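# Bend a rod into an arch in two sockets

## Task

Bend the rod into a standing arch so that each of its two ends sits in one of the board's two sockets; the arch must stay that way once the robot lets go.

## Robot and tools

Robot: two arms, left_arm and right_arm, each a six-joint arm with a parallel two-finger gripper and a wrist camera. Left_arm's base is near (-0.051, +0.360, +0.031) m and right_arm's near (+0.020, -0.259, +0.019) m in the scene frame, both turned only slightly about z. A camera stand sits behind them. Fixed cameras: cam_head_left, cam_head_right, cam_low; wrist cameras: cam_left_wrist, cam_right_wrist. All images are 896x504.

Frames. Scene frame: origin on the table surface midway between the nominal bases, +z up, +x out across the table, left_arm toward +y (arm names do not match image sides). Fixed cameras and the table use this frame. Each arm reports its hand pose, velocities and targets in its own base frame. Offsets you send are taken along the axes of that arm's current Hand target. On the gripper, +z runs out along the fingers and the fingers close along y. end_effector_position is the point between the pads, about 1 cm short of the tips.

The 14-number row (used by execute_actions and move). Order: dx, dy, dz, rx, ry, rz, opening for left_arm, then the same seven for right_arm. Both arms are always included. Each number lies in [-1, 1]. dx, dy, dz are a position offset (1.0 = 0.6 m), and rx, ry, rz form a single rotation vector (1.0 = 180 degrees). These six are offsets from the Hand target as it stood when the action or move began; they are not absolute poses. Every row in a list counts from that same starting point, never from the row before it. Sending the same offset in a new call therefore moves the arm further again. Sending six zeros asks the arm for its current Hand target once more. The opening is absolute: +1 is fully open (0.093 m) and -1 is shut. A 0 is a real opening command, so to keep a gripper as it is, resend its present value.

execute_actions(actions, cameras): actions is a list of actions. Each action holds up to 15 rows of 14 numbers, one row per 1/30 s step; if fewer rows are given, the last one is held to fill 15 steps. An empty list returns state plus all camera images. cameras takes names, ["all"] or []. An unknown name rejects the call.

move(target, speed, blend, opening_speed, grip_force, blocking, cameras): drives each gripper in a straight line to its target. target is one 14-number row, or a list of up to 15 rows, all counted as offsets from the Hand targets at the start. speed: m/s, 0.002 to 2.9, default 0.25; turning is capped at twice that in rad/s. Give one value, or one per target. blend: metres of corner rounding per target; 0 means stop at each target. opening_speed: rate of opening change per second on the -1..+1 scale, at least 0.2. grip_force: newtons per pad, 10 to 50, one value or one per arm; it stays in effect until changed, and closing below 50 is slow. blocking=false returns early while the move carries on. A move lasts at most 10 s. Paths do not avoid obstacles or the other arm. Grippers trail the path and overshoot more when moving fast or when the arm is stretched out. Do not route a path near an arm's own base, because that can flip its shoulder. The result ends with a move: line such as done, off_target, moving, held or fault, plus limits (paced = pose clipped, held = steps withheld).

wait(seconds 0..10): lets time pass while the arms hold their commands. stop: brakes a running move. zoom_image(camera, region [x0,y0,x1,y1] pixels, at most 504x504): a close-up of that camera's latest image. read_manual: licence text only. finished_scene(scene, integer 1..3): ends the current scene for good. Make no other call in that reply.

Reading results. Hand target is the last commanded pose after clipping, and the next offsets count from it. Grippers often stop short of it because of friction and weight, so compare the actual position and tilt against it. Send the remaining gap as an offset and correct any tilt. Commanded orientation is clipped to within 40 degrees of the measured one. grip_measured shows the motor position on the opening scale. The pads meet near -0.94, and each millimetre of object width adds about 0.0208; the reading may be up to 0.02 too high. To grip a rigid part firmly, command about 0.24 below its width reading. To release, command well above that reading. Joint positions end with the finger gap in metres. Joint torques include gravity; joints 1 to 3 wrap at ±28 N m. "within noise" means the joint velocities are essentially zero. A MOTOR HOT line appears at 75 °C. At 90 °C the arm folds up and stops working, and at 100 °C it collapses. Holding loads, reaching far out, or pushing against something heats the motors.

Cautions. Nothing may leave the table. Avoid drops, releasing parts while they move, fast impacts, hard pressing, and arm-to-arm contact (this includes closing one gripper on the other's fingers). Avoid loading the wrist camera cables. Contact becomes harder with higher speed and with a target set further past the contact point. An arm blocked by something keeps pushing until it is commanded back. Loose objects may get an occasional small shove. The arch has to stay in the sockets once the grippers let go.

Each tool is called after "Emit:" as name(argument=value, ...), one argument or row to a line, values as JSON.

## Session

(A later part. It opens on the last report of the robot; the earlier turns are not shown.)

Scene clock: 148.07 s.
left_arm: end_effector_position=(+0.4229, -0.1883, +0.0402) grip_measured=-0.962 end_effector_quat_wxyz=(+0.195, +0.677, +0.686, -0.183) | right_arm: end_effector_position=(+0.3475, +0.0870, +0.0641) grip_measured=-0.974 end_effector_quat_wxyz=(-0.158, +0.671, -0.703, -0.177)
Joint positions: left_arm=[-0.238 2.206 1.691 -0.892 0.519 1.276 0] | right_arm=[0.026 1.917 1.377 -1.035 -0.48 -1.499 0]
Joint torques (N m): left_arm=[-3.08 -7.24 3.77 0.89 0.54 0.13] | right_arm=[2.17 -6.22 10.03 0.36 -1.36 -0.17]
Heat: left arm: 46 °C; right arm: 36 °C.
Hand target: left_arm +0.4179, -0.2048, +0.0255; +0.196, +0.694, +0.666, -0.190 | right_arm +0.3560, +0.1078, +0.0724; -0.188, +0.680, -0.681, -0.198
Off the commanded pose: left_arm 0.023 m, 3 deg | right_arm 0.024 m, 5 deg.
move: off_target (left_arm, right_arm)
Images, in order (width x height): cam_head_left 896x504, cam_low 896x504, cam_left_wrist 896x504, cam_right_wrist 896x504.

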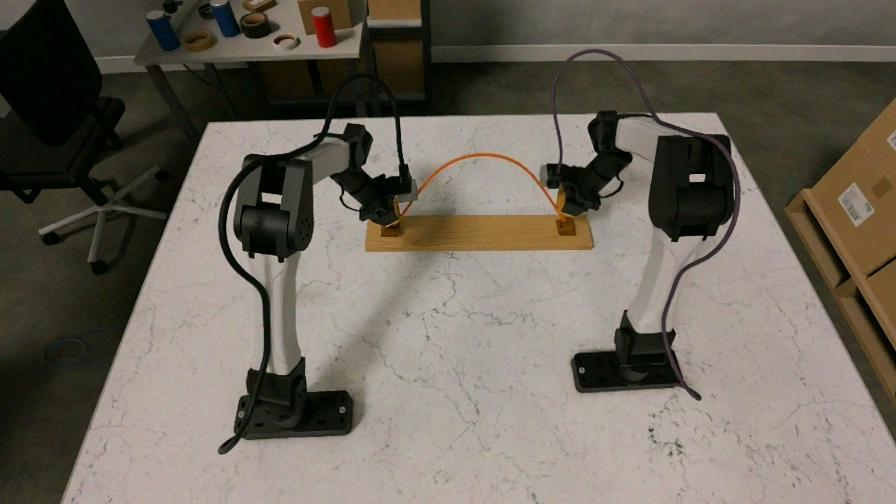

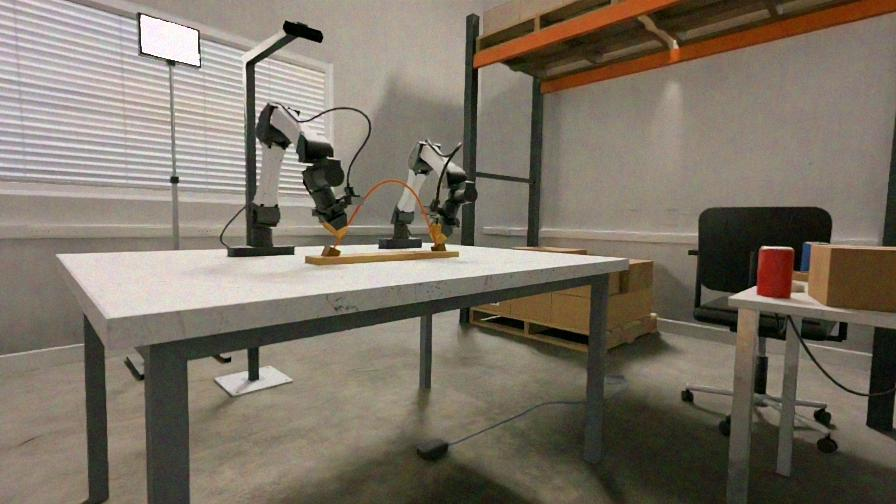

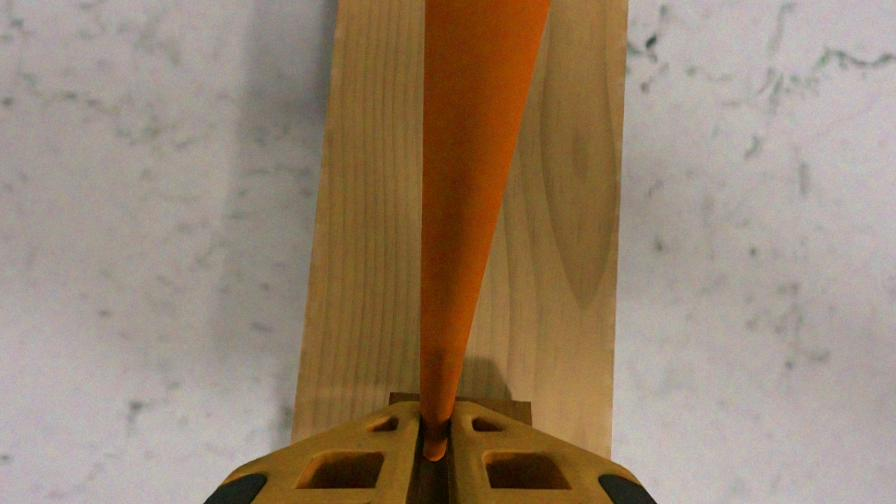

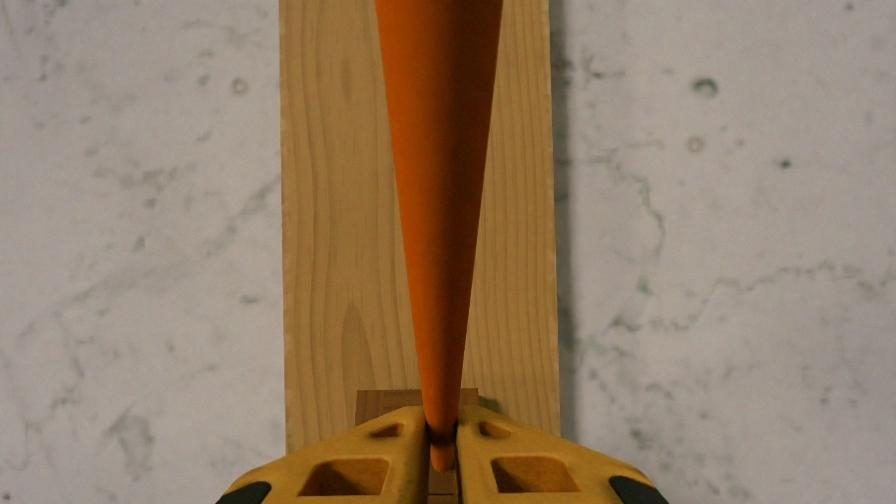

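Emit:
move(
  target=[-0.055,-0.013,-0.040,0,0,0,-1,0,0.0167,0,0,0,0,-1],
  cameras=["cam_head_left","cam_left_wrist","cam_right_wrist"],
  speed=0.05,
)

Emit:
zoom_image(
  camera="cam_head_left",
  region=[545, 200, 595, 250],
)

Emit:
zoom_image(
  camera="cam_head_left",
  region=[370, 200, 420, 250],
)

Scene clock: 157.43 s.
left_arm: end_effector_position=(+0.4135, -0.1887, +0.0408) grip_measured=-0.962 end_effector_quat_wxyz=(+0.172, +0.674, +0.695, -0.185) | right_arm: end_effector_position=(+0.3478, +0.0858, +0.0641) grip_measured=-0.974 end_effector_quat_wxyz=(-0.159, +0.670, -0.703, -0.177)
Joint positions: left_arm=[-0.251 2.201 1.697 -0.939 0.496 1.257 0] | right_arm=[0.023 1.917 1.377 -1.035 -0.48 -1.5 0]
Joint torques (N m): left_arm=[-5.56 -11.67 6.97 0.47 0.7 -0.1] | right_arm=[2.61 -8.85 5.85 0.47 -1.37 -0.16]
Heat: left arm: 46 °C; right arm: 36 °C.
Hand target: left_arm +0.4089, -0.2199, +0.0632; +0.196, +0.694, +0.666, -0.190 | right_arm +0.3461, +0.1077, +0.0725; -0.188, +0.679, -0.681, -0.198
Off the commanded pose: left_arm 0.039 m, 5 deg | right_arm 0.024 m, 5 deg.
move: off_target (left_arm, right_arm)
Images, in order (width x height): cam_head_left 896x504, cam_left_wrist 896x504, cam_right_wrist 896x504.

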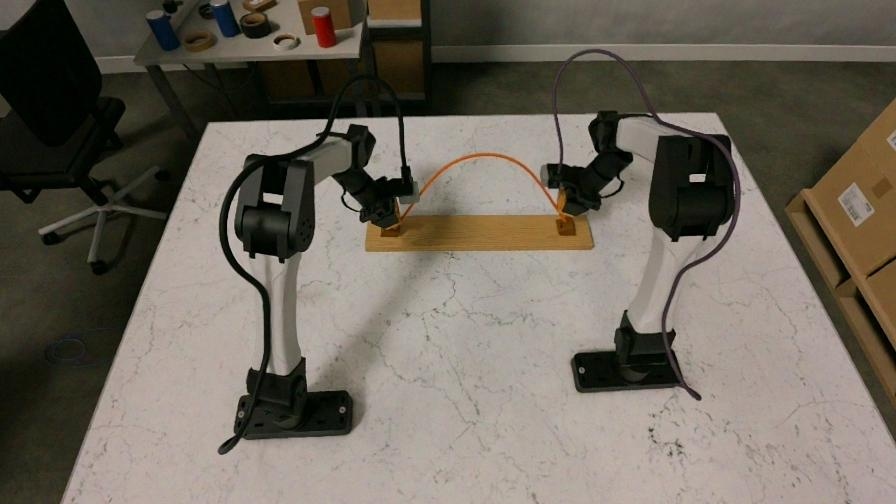

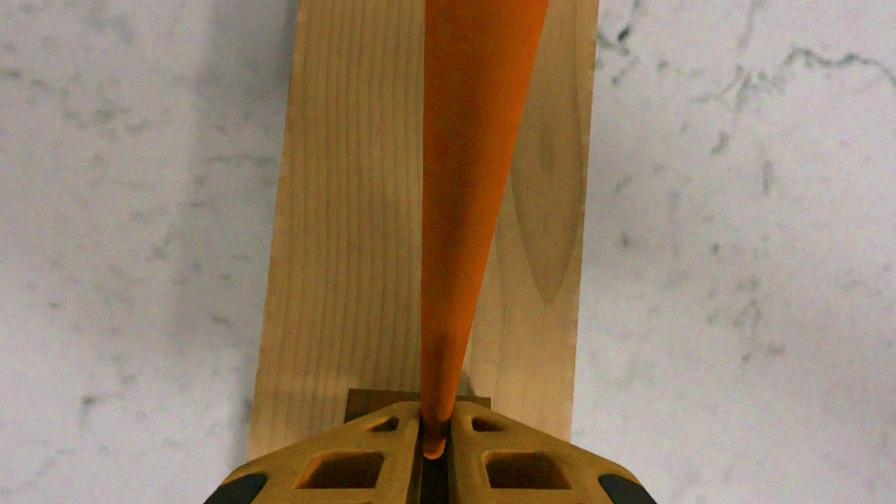

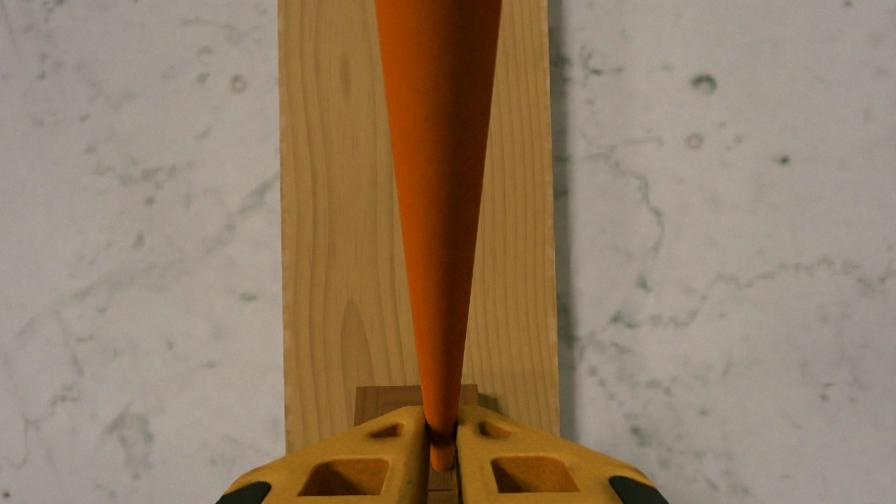

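Scaled by 10.080.

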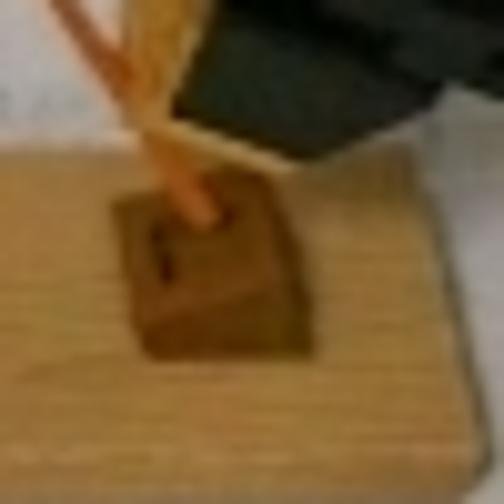

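Scaled by 10.080.

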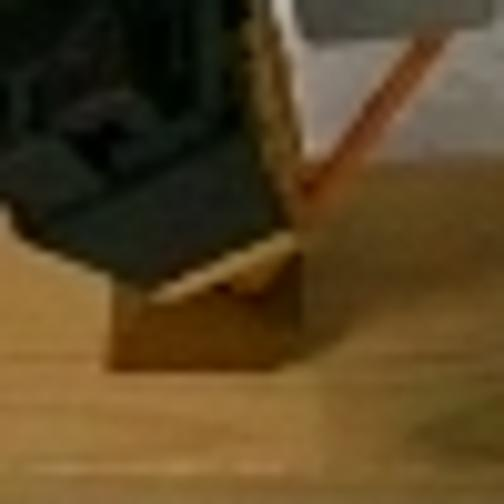

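Emit:
move(
  target=[0.014,0.006,-0.016,0,0,0,-1,0,0.02,0,0,0,0,-1],
  cameras=["cam_head_left","cam_left_wrist","cam_right_wrist"],
  speed=0.1,
)

Emit:
zoom_image(
  camera="cam_head_left",
  region=[545, 200, 595, 250],
)

Emit:
zoom_image(
  camera="cam_head_left",
  region=[370, 200, 420, 250],
)

Scene clock: 160.93 s.
left_arm: end_effector_position=(+0.4114, -0.1837, +0.0434) grip_measured=-0.962 end_effector_quat_wxyz=(+0.162, +0.675, +0.696, -0.184) | right_arm: end_effector_position=(+0.3336, +0.0857, +0.0568) grip_measured=-0.974 end_effector_quat_wxyz=(-0.149, +0.667, -0.705, -0.187)
Joint positions: left_arm=[-0.245 2.201 1.714 -0.978 0.486 1.27 0] | right_arm=[0.023 1.899 1.321 -1.027 -0.482 -1.501 0]
Joint torques (N m): left_arm=[-3.34 -11.58 7.3 0.45 0.83 0.11] | right_arm=[2.61 -10.7 5.49 0.48 -1.37 -0.15]
Heat: left arm: 47 °C; right arm: 36 °C.
Hand target: left_arm +0.4129, -0.2078, +0.0671; +0.196, +0.694, +0.666, -0.190 | right_arm +0.3341, +0.1077, +0.0726; -0.188, +0.680, -0.681, -0.198
Off the commanded pose: left_arm 0.034 m, 6 deg | right_arm 0.027 m, 6 deg.
move: off_target (left_arm, right_arm)
Images, in order (width x height): cam_head_left 896x504, cam_left_wrist 896x504, cam_right_wrist 896x504.

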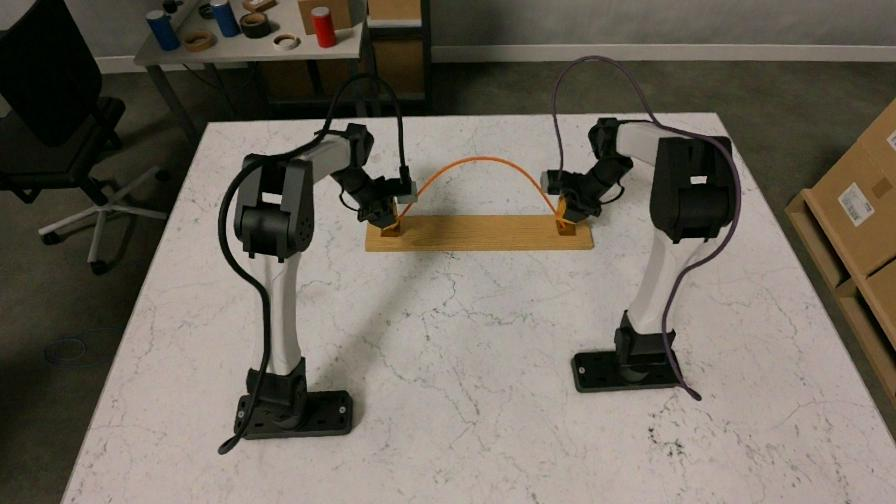

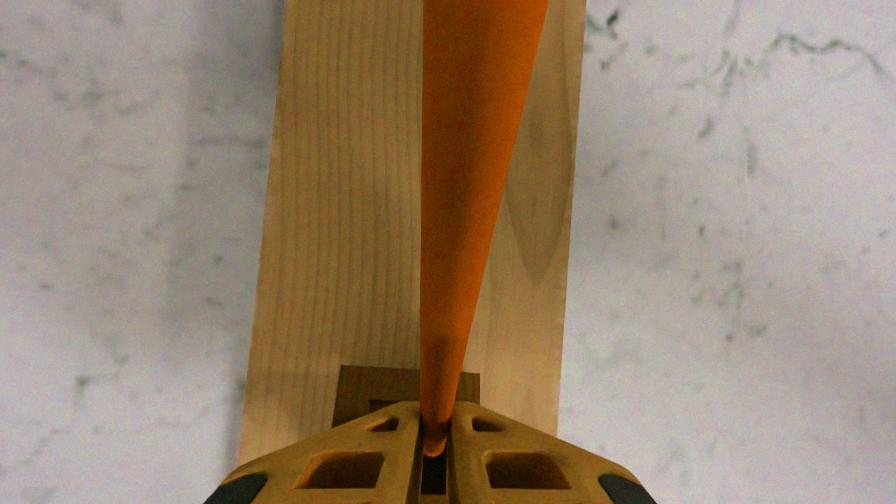

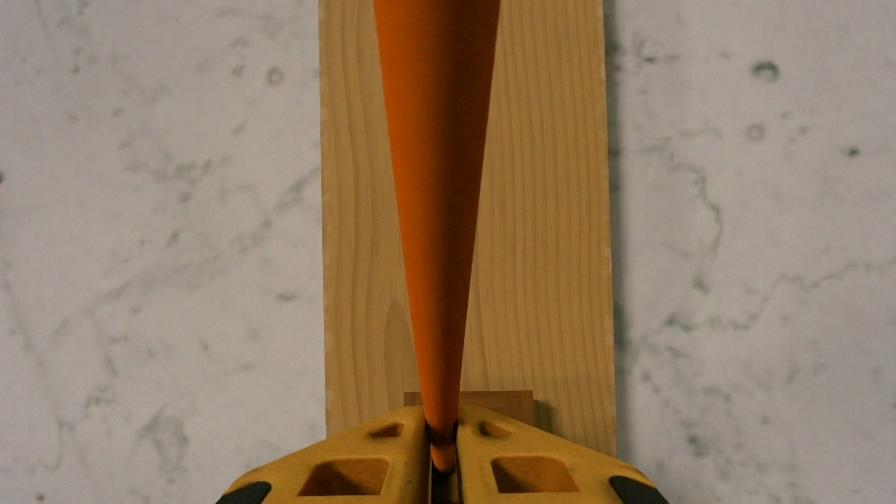

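Scaled by 10.080.

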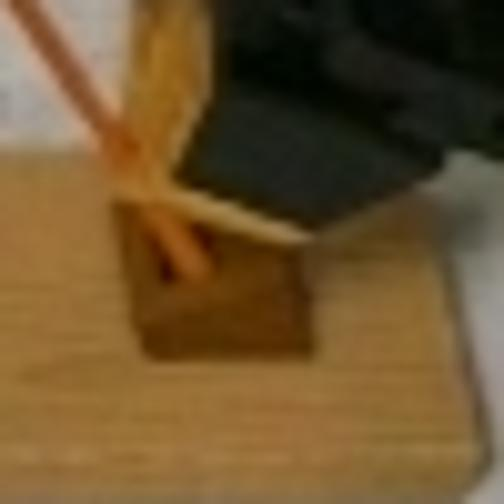

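Scaled by 10.080.

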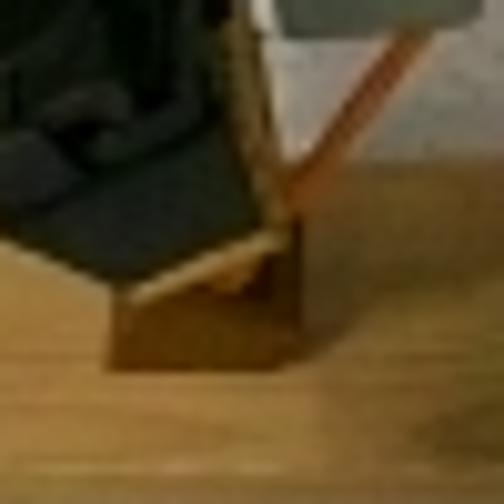

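Emit:
move(
  target=[
    [0.002,0.01,-0.003,0,0,0,-1,0,-0.0167,0,0,0,0,-1],
    [0.0455,0.01,0.0387,0,0,0,-1,0.0435,-0.0167,0.0417,0,0,0,-1],
  ],
  cameras=["cam_head_left","cam_low","cam_left_wrist","cam_right_wrist"],
  speed=0.06,
)

Emit:
zoom_image(
  camera="cam_low",
  region=[315, 225, 355, 265],
)

Emit:
zoom_image(
  camera="cam_low",
  region=[420, 220, 460, 260],
)

Emit:
zoom_image(
  camera="cam_head_left",
  region=[545, 200, 595, 250],
)

Emit:
zoom_image(
  camera="cam_head_left",
  region=[370, 200, 420, 250],
)

Scene clock: 165.90 s.
left_arm: end_effector_position=(+0.4221, -0.1814, +0.0440) grip_measured=-0.962 end_effector_quat_wxyz=(+0.187, +0.682, +0.684, -0.176) | right_arm: end_effector_position=(+0.3432, +0.0891, +0.0530) grip_measured=-0.974 end_effector_quat_wxyz=(-0.183, +0.671, -0.693, -0.187)
Joint positions: left_arm=[-0.229 2.201 1.707 -0.93 0.501 1.302 0] | right_arm=[0.012 1.904 1.297 -0.952 -0.529 -1.524 0]
Joint torques (N m): left_arm=[-2.03 -7.41 4.27 0.84 0.71 0.1] | right_arm=[1.47 -4.6 4.41 0.81 -0.84 -0.21]
Heat: left arm: 47 °C; right arm: 36 °C.
Hand target: left_arm +0.4200, -0.1970, +0.0331; +0.196, +0.694, +0.666, -0.190 | right_arm +0.3436, +0.0987, +0.0375; -0.188, +0.680, -0.681, -0.198
Off the commanded pose: left_arm 0.019 m, 3 deg | right_arm 0.018 m, 2 deg.
move: off_target (left_arm, right_arm)
Images, in order (width x height): cam_head_left 896x504, cam_low 896x504, cam_left_wrist 896x504, cam_right_wrist 896x504.

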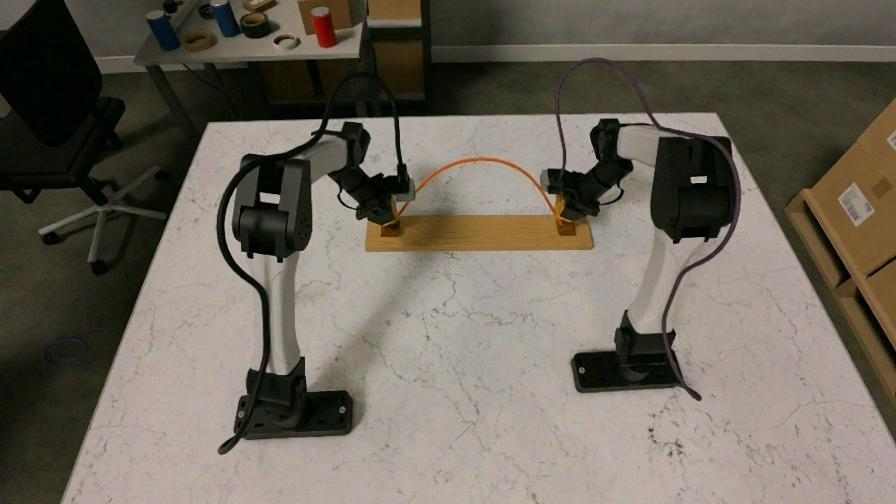

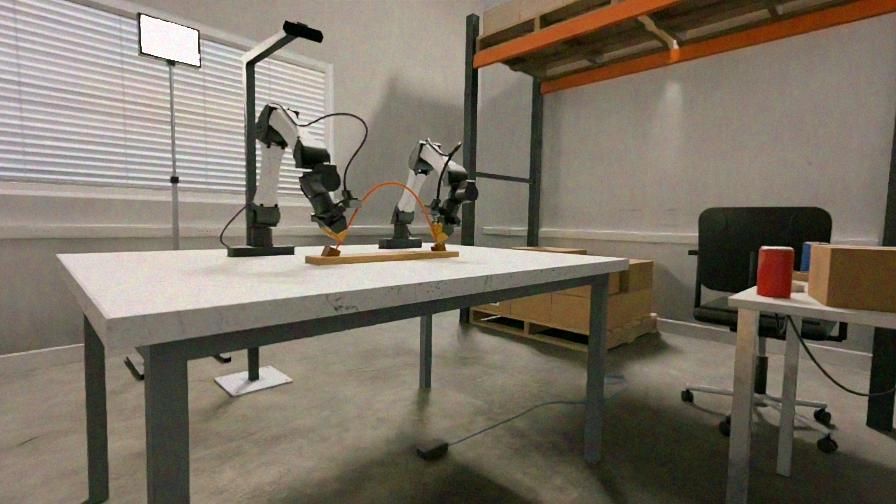

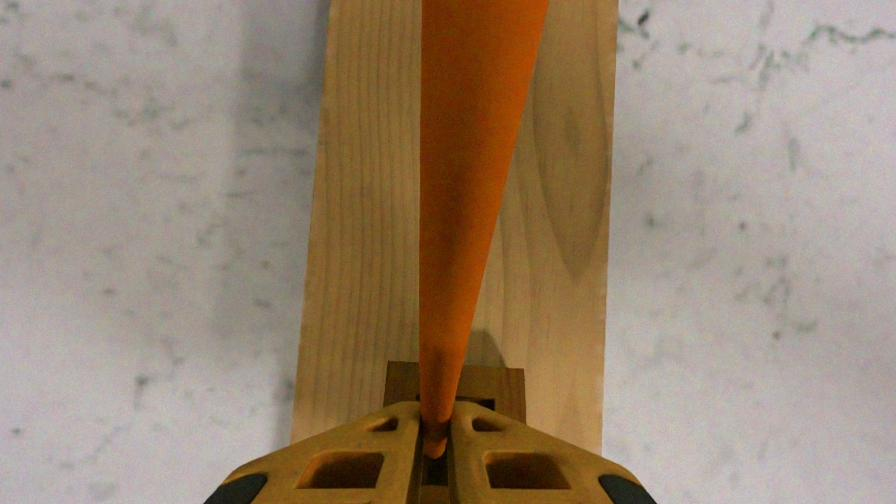

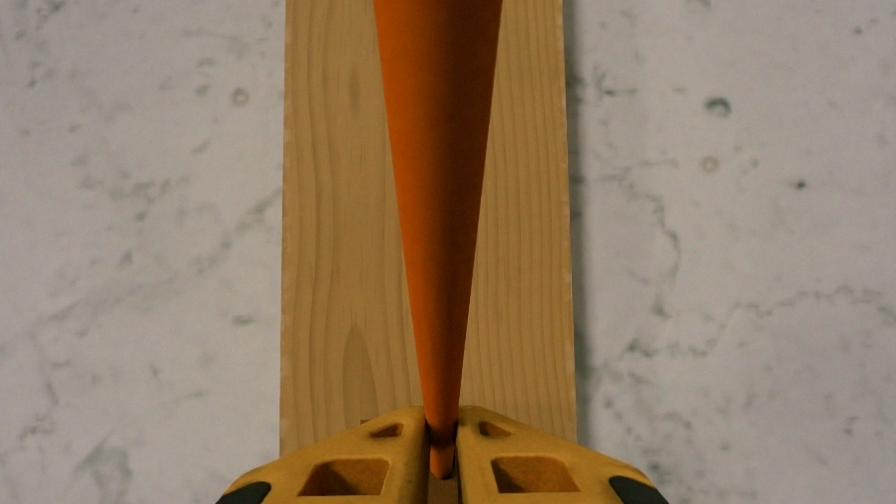

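Scaled by 12.600.

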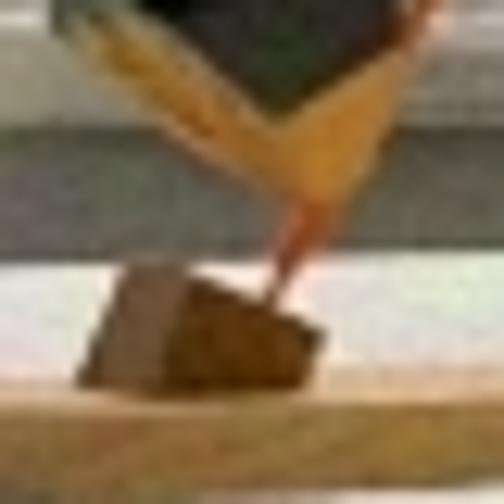

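Scaled by 12.600.

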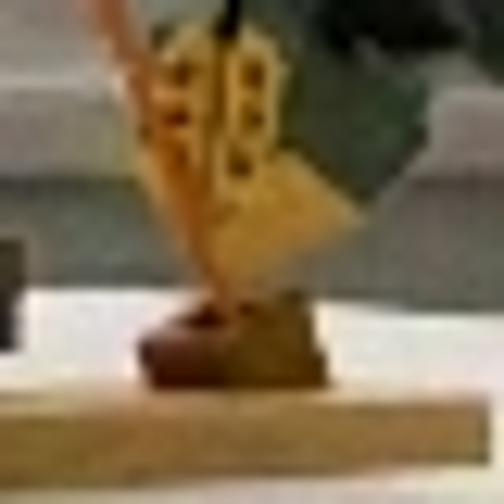

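Scaled by 10.080.

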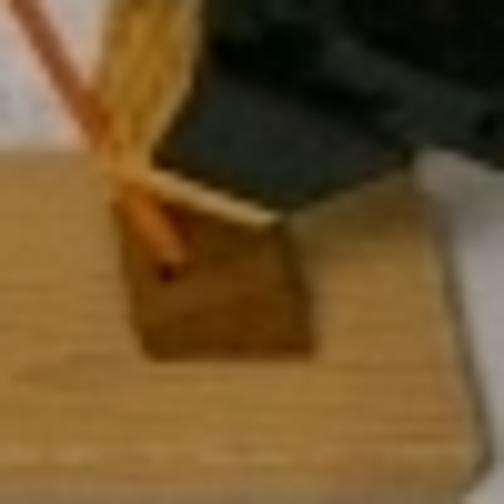

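Scaled by 10.080.

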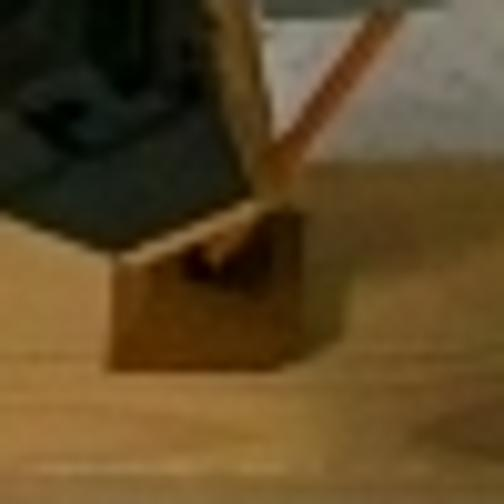

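Emit:
zoom_image(
  camera="cam_left_wrist",
  region=[380, 390, 490, 500],
)

Emit:
zoom_image(
  camera="cam_right_wrist",
  region=[390, 400, 490, 500],
)

Scaled by 4.582.

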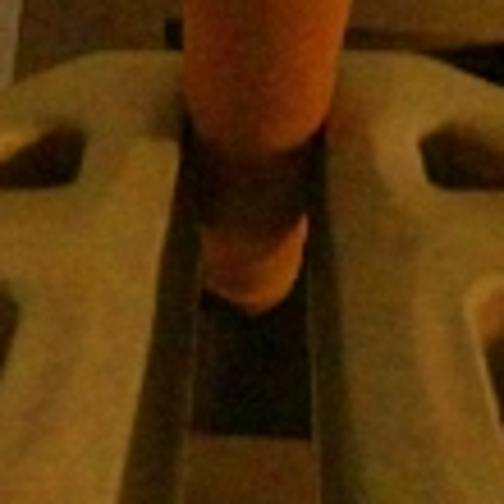

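Scaled by 5.040.

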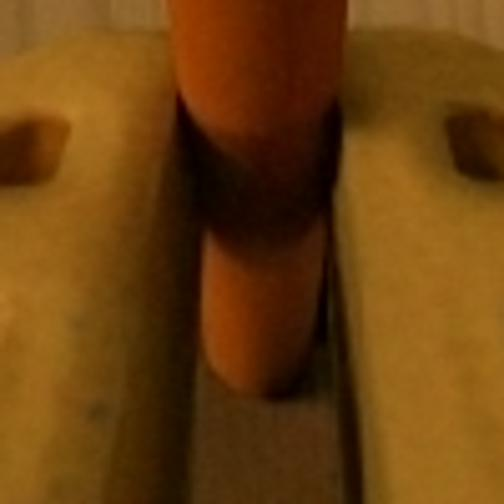

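Emit:
move(
  target=[
    [0.03,0,0.024,0,0,0,-1,0.03,0,0.024,0,0,0,-1],
  ],
  cameras=["cam_head_left","cam_low","cam_left_wrist","cam_right_wrist"],
  speed=0.06,
)

Emit:
zoom_image(
  camera="cam_low",
  region=[315, 225, 355, 265],
)

Emit:
zoom_image(
  camera="cam_low",
  region=[420, 220, 460, 260],
)

Emit:
zoom_image(
  camera="cam_left_wrist",
  region=[380, 390, 490, 500],
)

Emit:
zoom_image(
  camera="cam_right_wrist",
  region=[390, 400, 490, 500],
)

Emit:
zoom_image(
  camera="cam_head_left",
  region=[545, 200, 595, 250],
)

Emit:
zoom_image(
  camera="cam_head_left",
  region=[370, 200, 420, 250],
)

Scene clock: 176.57 s.
left_arm: end_effector_position=(+0.4235, -0.1864, +0.0400) grip_measured=-0.962 end_effector_quat_wxyz=(+0.213, +0.685, +0.670, -0.190) | right_arm: end_effector_position=(+0.3437, +0.0891, +0.0501) grip_measured=-0.974 end_effector_quat_wxyz=(-0.206, +0.667, -0.687, -0.201)
Joint positions: left_arm=[-0.221 2.201 1.667 -0.866 0.556 1.322 0] | right_arm=[-0.011 1.91 1.272 -0.921 -0.584 -1.548 0]
Joint torques (N m): left_arm=[-1.06 -5.57 3.28 0.86 0.23 0.11] | right_arm=[1.39 -2.47 2.76 1.08 -0.23 -0.24]
Heat: left arm: 46 °C; right arm: 35 °C.
Hand target: left_arm +0.4205, -0.1894, +0.0113; +0.196, +0.694, +0.666, -0.190 | right_arm +0.3433, +0.0909, +0.0158; -0.188, +0.679, -0.681, -0.198
Off the commanded pose: left_arm 0.029 m, 2 deg | right_arm 0.034 m, 3 deg.
move: off_target (left_arm, right_arm)
Images, in order (width x height): cam_head_left 896x504, cam_low 896x504, cam_left_wrist 896x504, cam_right_wrist 896x504.

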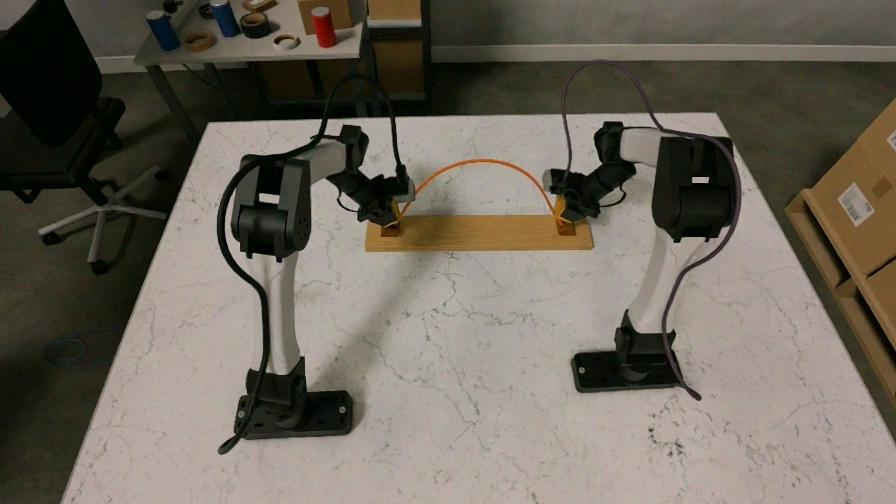

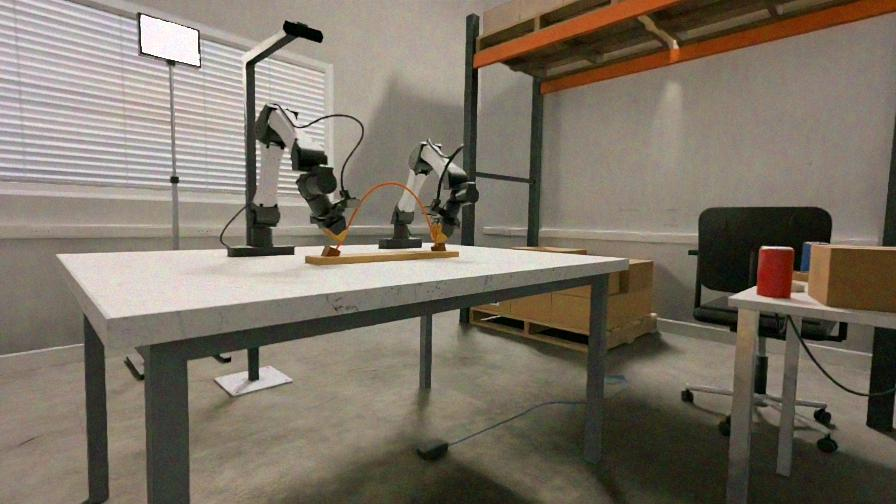

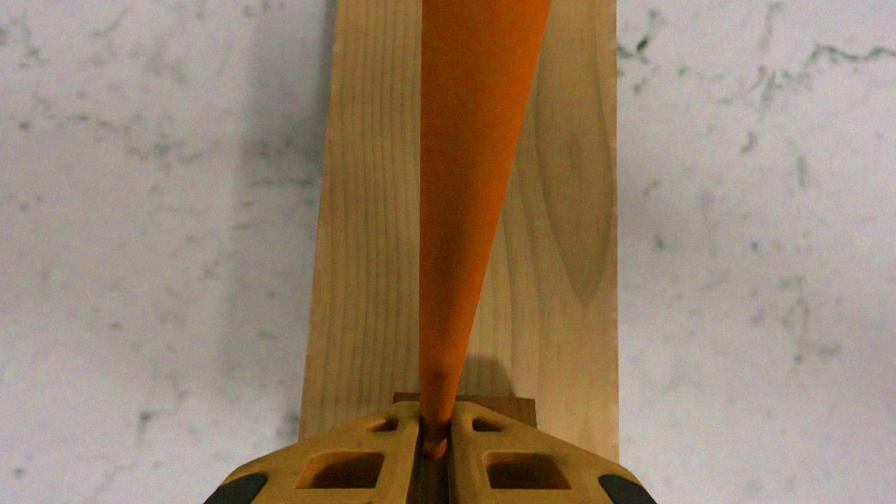

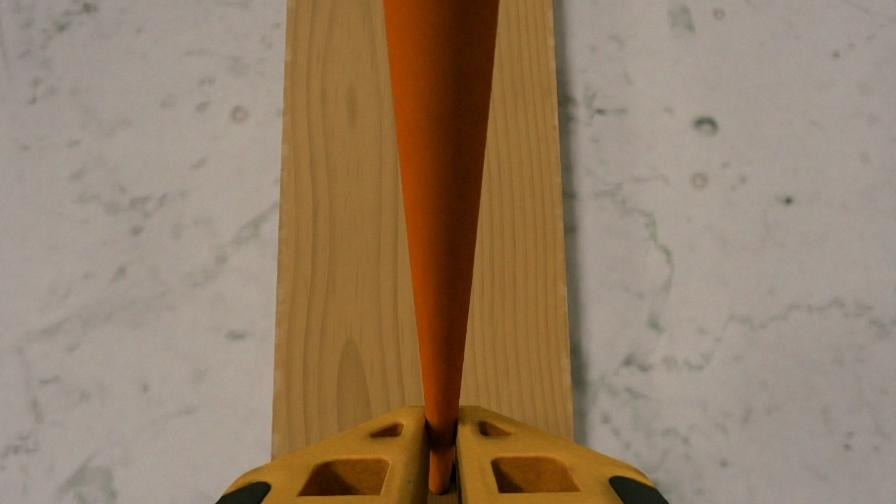

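Scaled by 12.600.

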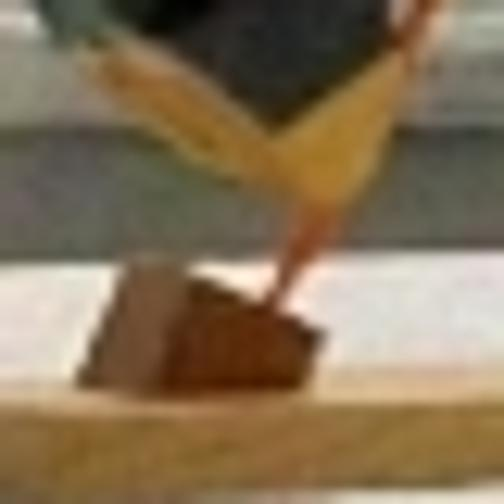

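Scaled by 12.600.

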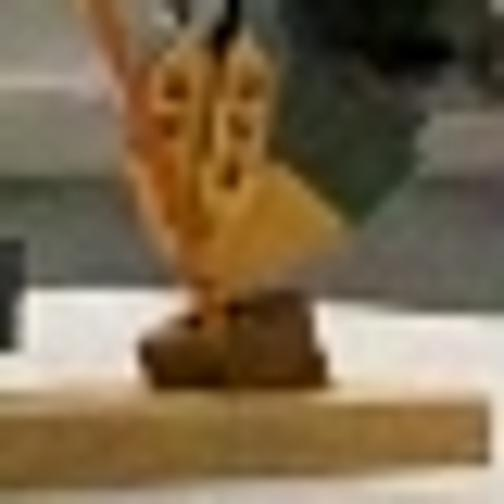

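Scaled by 4.582.

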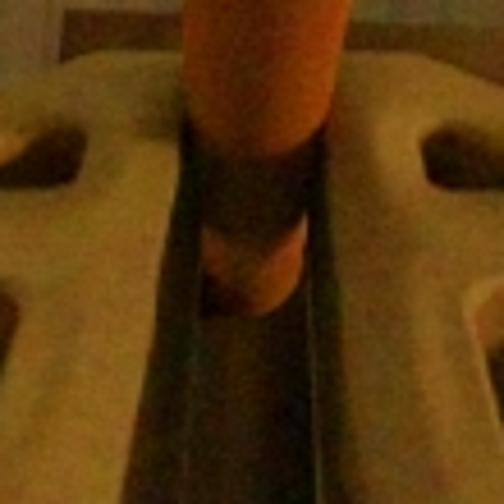

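Scaled by 5.040.

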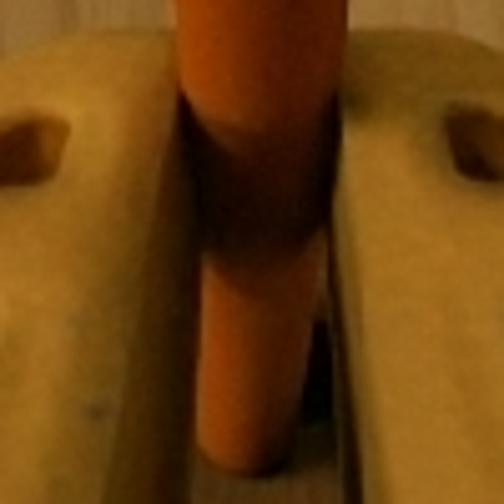

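Scaled by 10.080.

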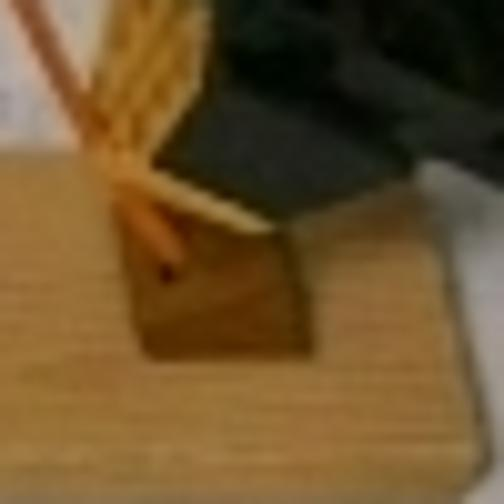

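Scaled by 10.080.

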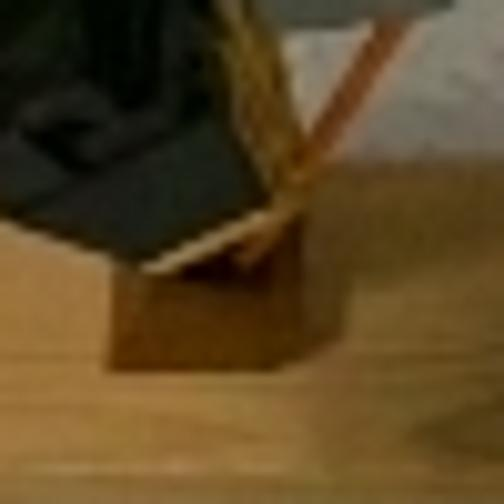

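Emit:
move(
  target=[
    [-0.021,0,-0.034,0,0,0,-1,-0.023,0,-0.037,0,0,0,-1],
    [-0.021,0,-0.034,0,0,0,-0.6,-0.023,0,-0.037,0,0,0,-0.6],
  ],
  cameras=["cam_head_left","cam_low","cam_left_wrist","cam_right_wrist"],
  speed=0.06,
  opening_speed=0.4,
)

Emit:
zoom_image(
  camera="cam_low",
  region=[300, 150, 480, 270],
)

Scene clock: 182.37 s.
left_arm: end_effector_position=(+0.4224, -0.1834, +0.0416) grip_measured=-0.603 end_effector_quat_wxyz=(+0.205, +0.685, +0.674, -0.189) | right_arm: end_effector_position=(+0.3431, +0.0873, +0.0520) grip_measured=-0.602 end_effector_quat_wxyz=(-0.199, +0.669, -0.687, -0.200)
Joint positions: left_arm=[-0.219 2.201 1.68 -0.893 0.545 1.324 0.016] | right_arm=[-0.011 1.912 1.287 -0.946 -0.571 -1.555 0.016]
Joint torques (N m): left_arm=[-1.42 -7.66 6.31 0.42 0.33 0.06] | right_arm=[1.61 -5.38 6.79 0.48 -0.36 -0.13]
Heat: left arm: 45 °C; right arm: 35 °C.
Hand target: left_arm +0.4201, -0.1893, +0.0353; +0.196, +0.694, +0.666, -0.190 | right_arm +0.3437, +0.0910, +0.0419; -0.188, +0.679, -0.681, -0.198
Off the commanded pose: left_arm 0.009 m, 2 deg | right_arm 0.011 m, 2 deg.
move: off_target (right_arm); target 2's new opening was sent with right_arm's hand 0.011 m and 2 deg from that target
Images, in order (width x height): cam_head_left 896x504, cam_low 896x504, cam_left_wrist 896x504, cam_right_wrist 896x504.

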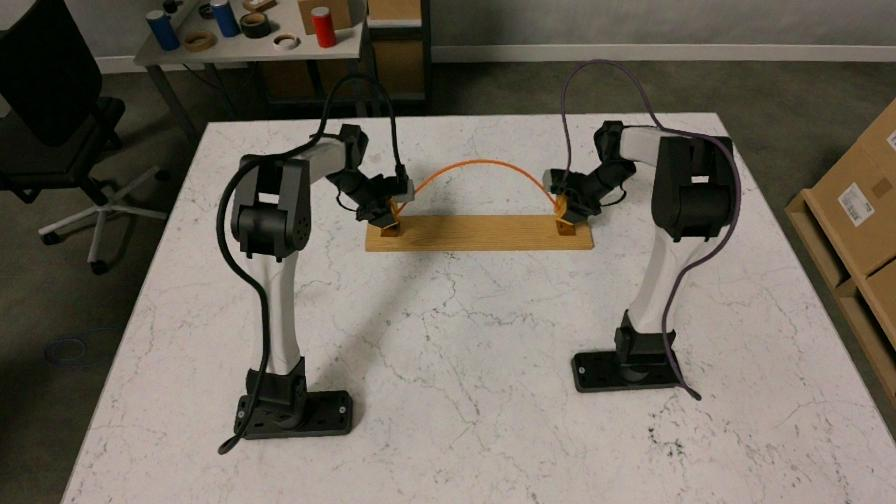

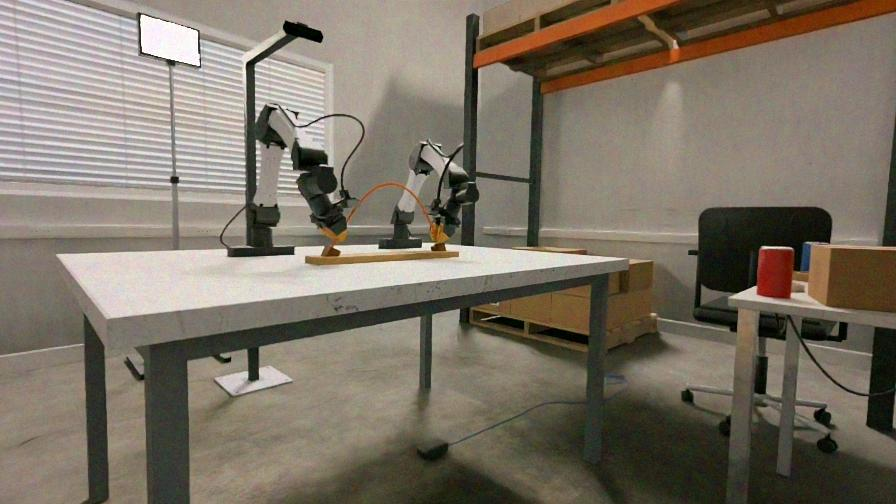

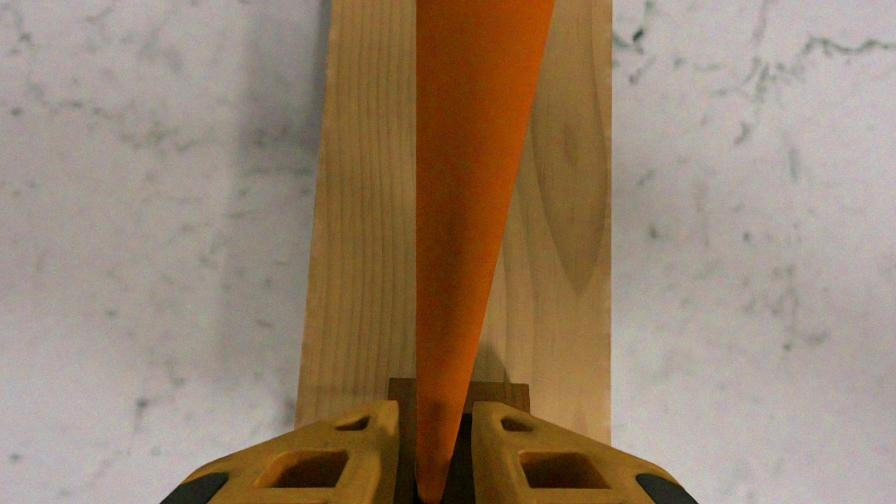

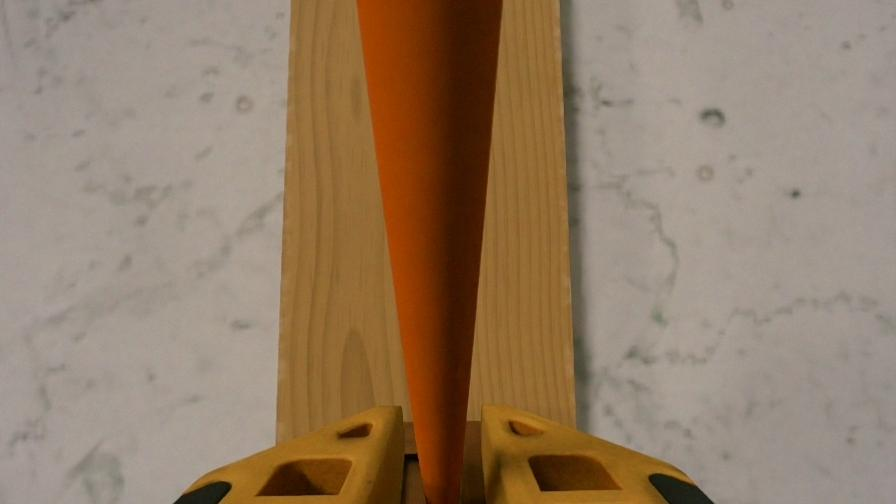

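Scaled by 2.800.

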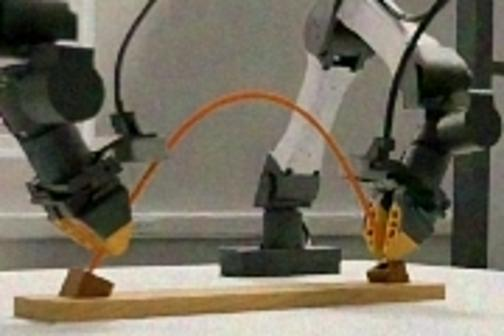

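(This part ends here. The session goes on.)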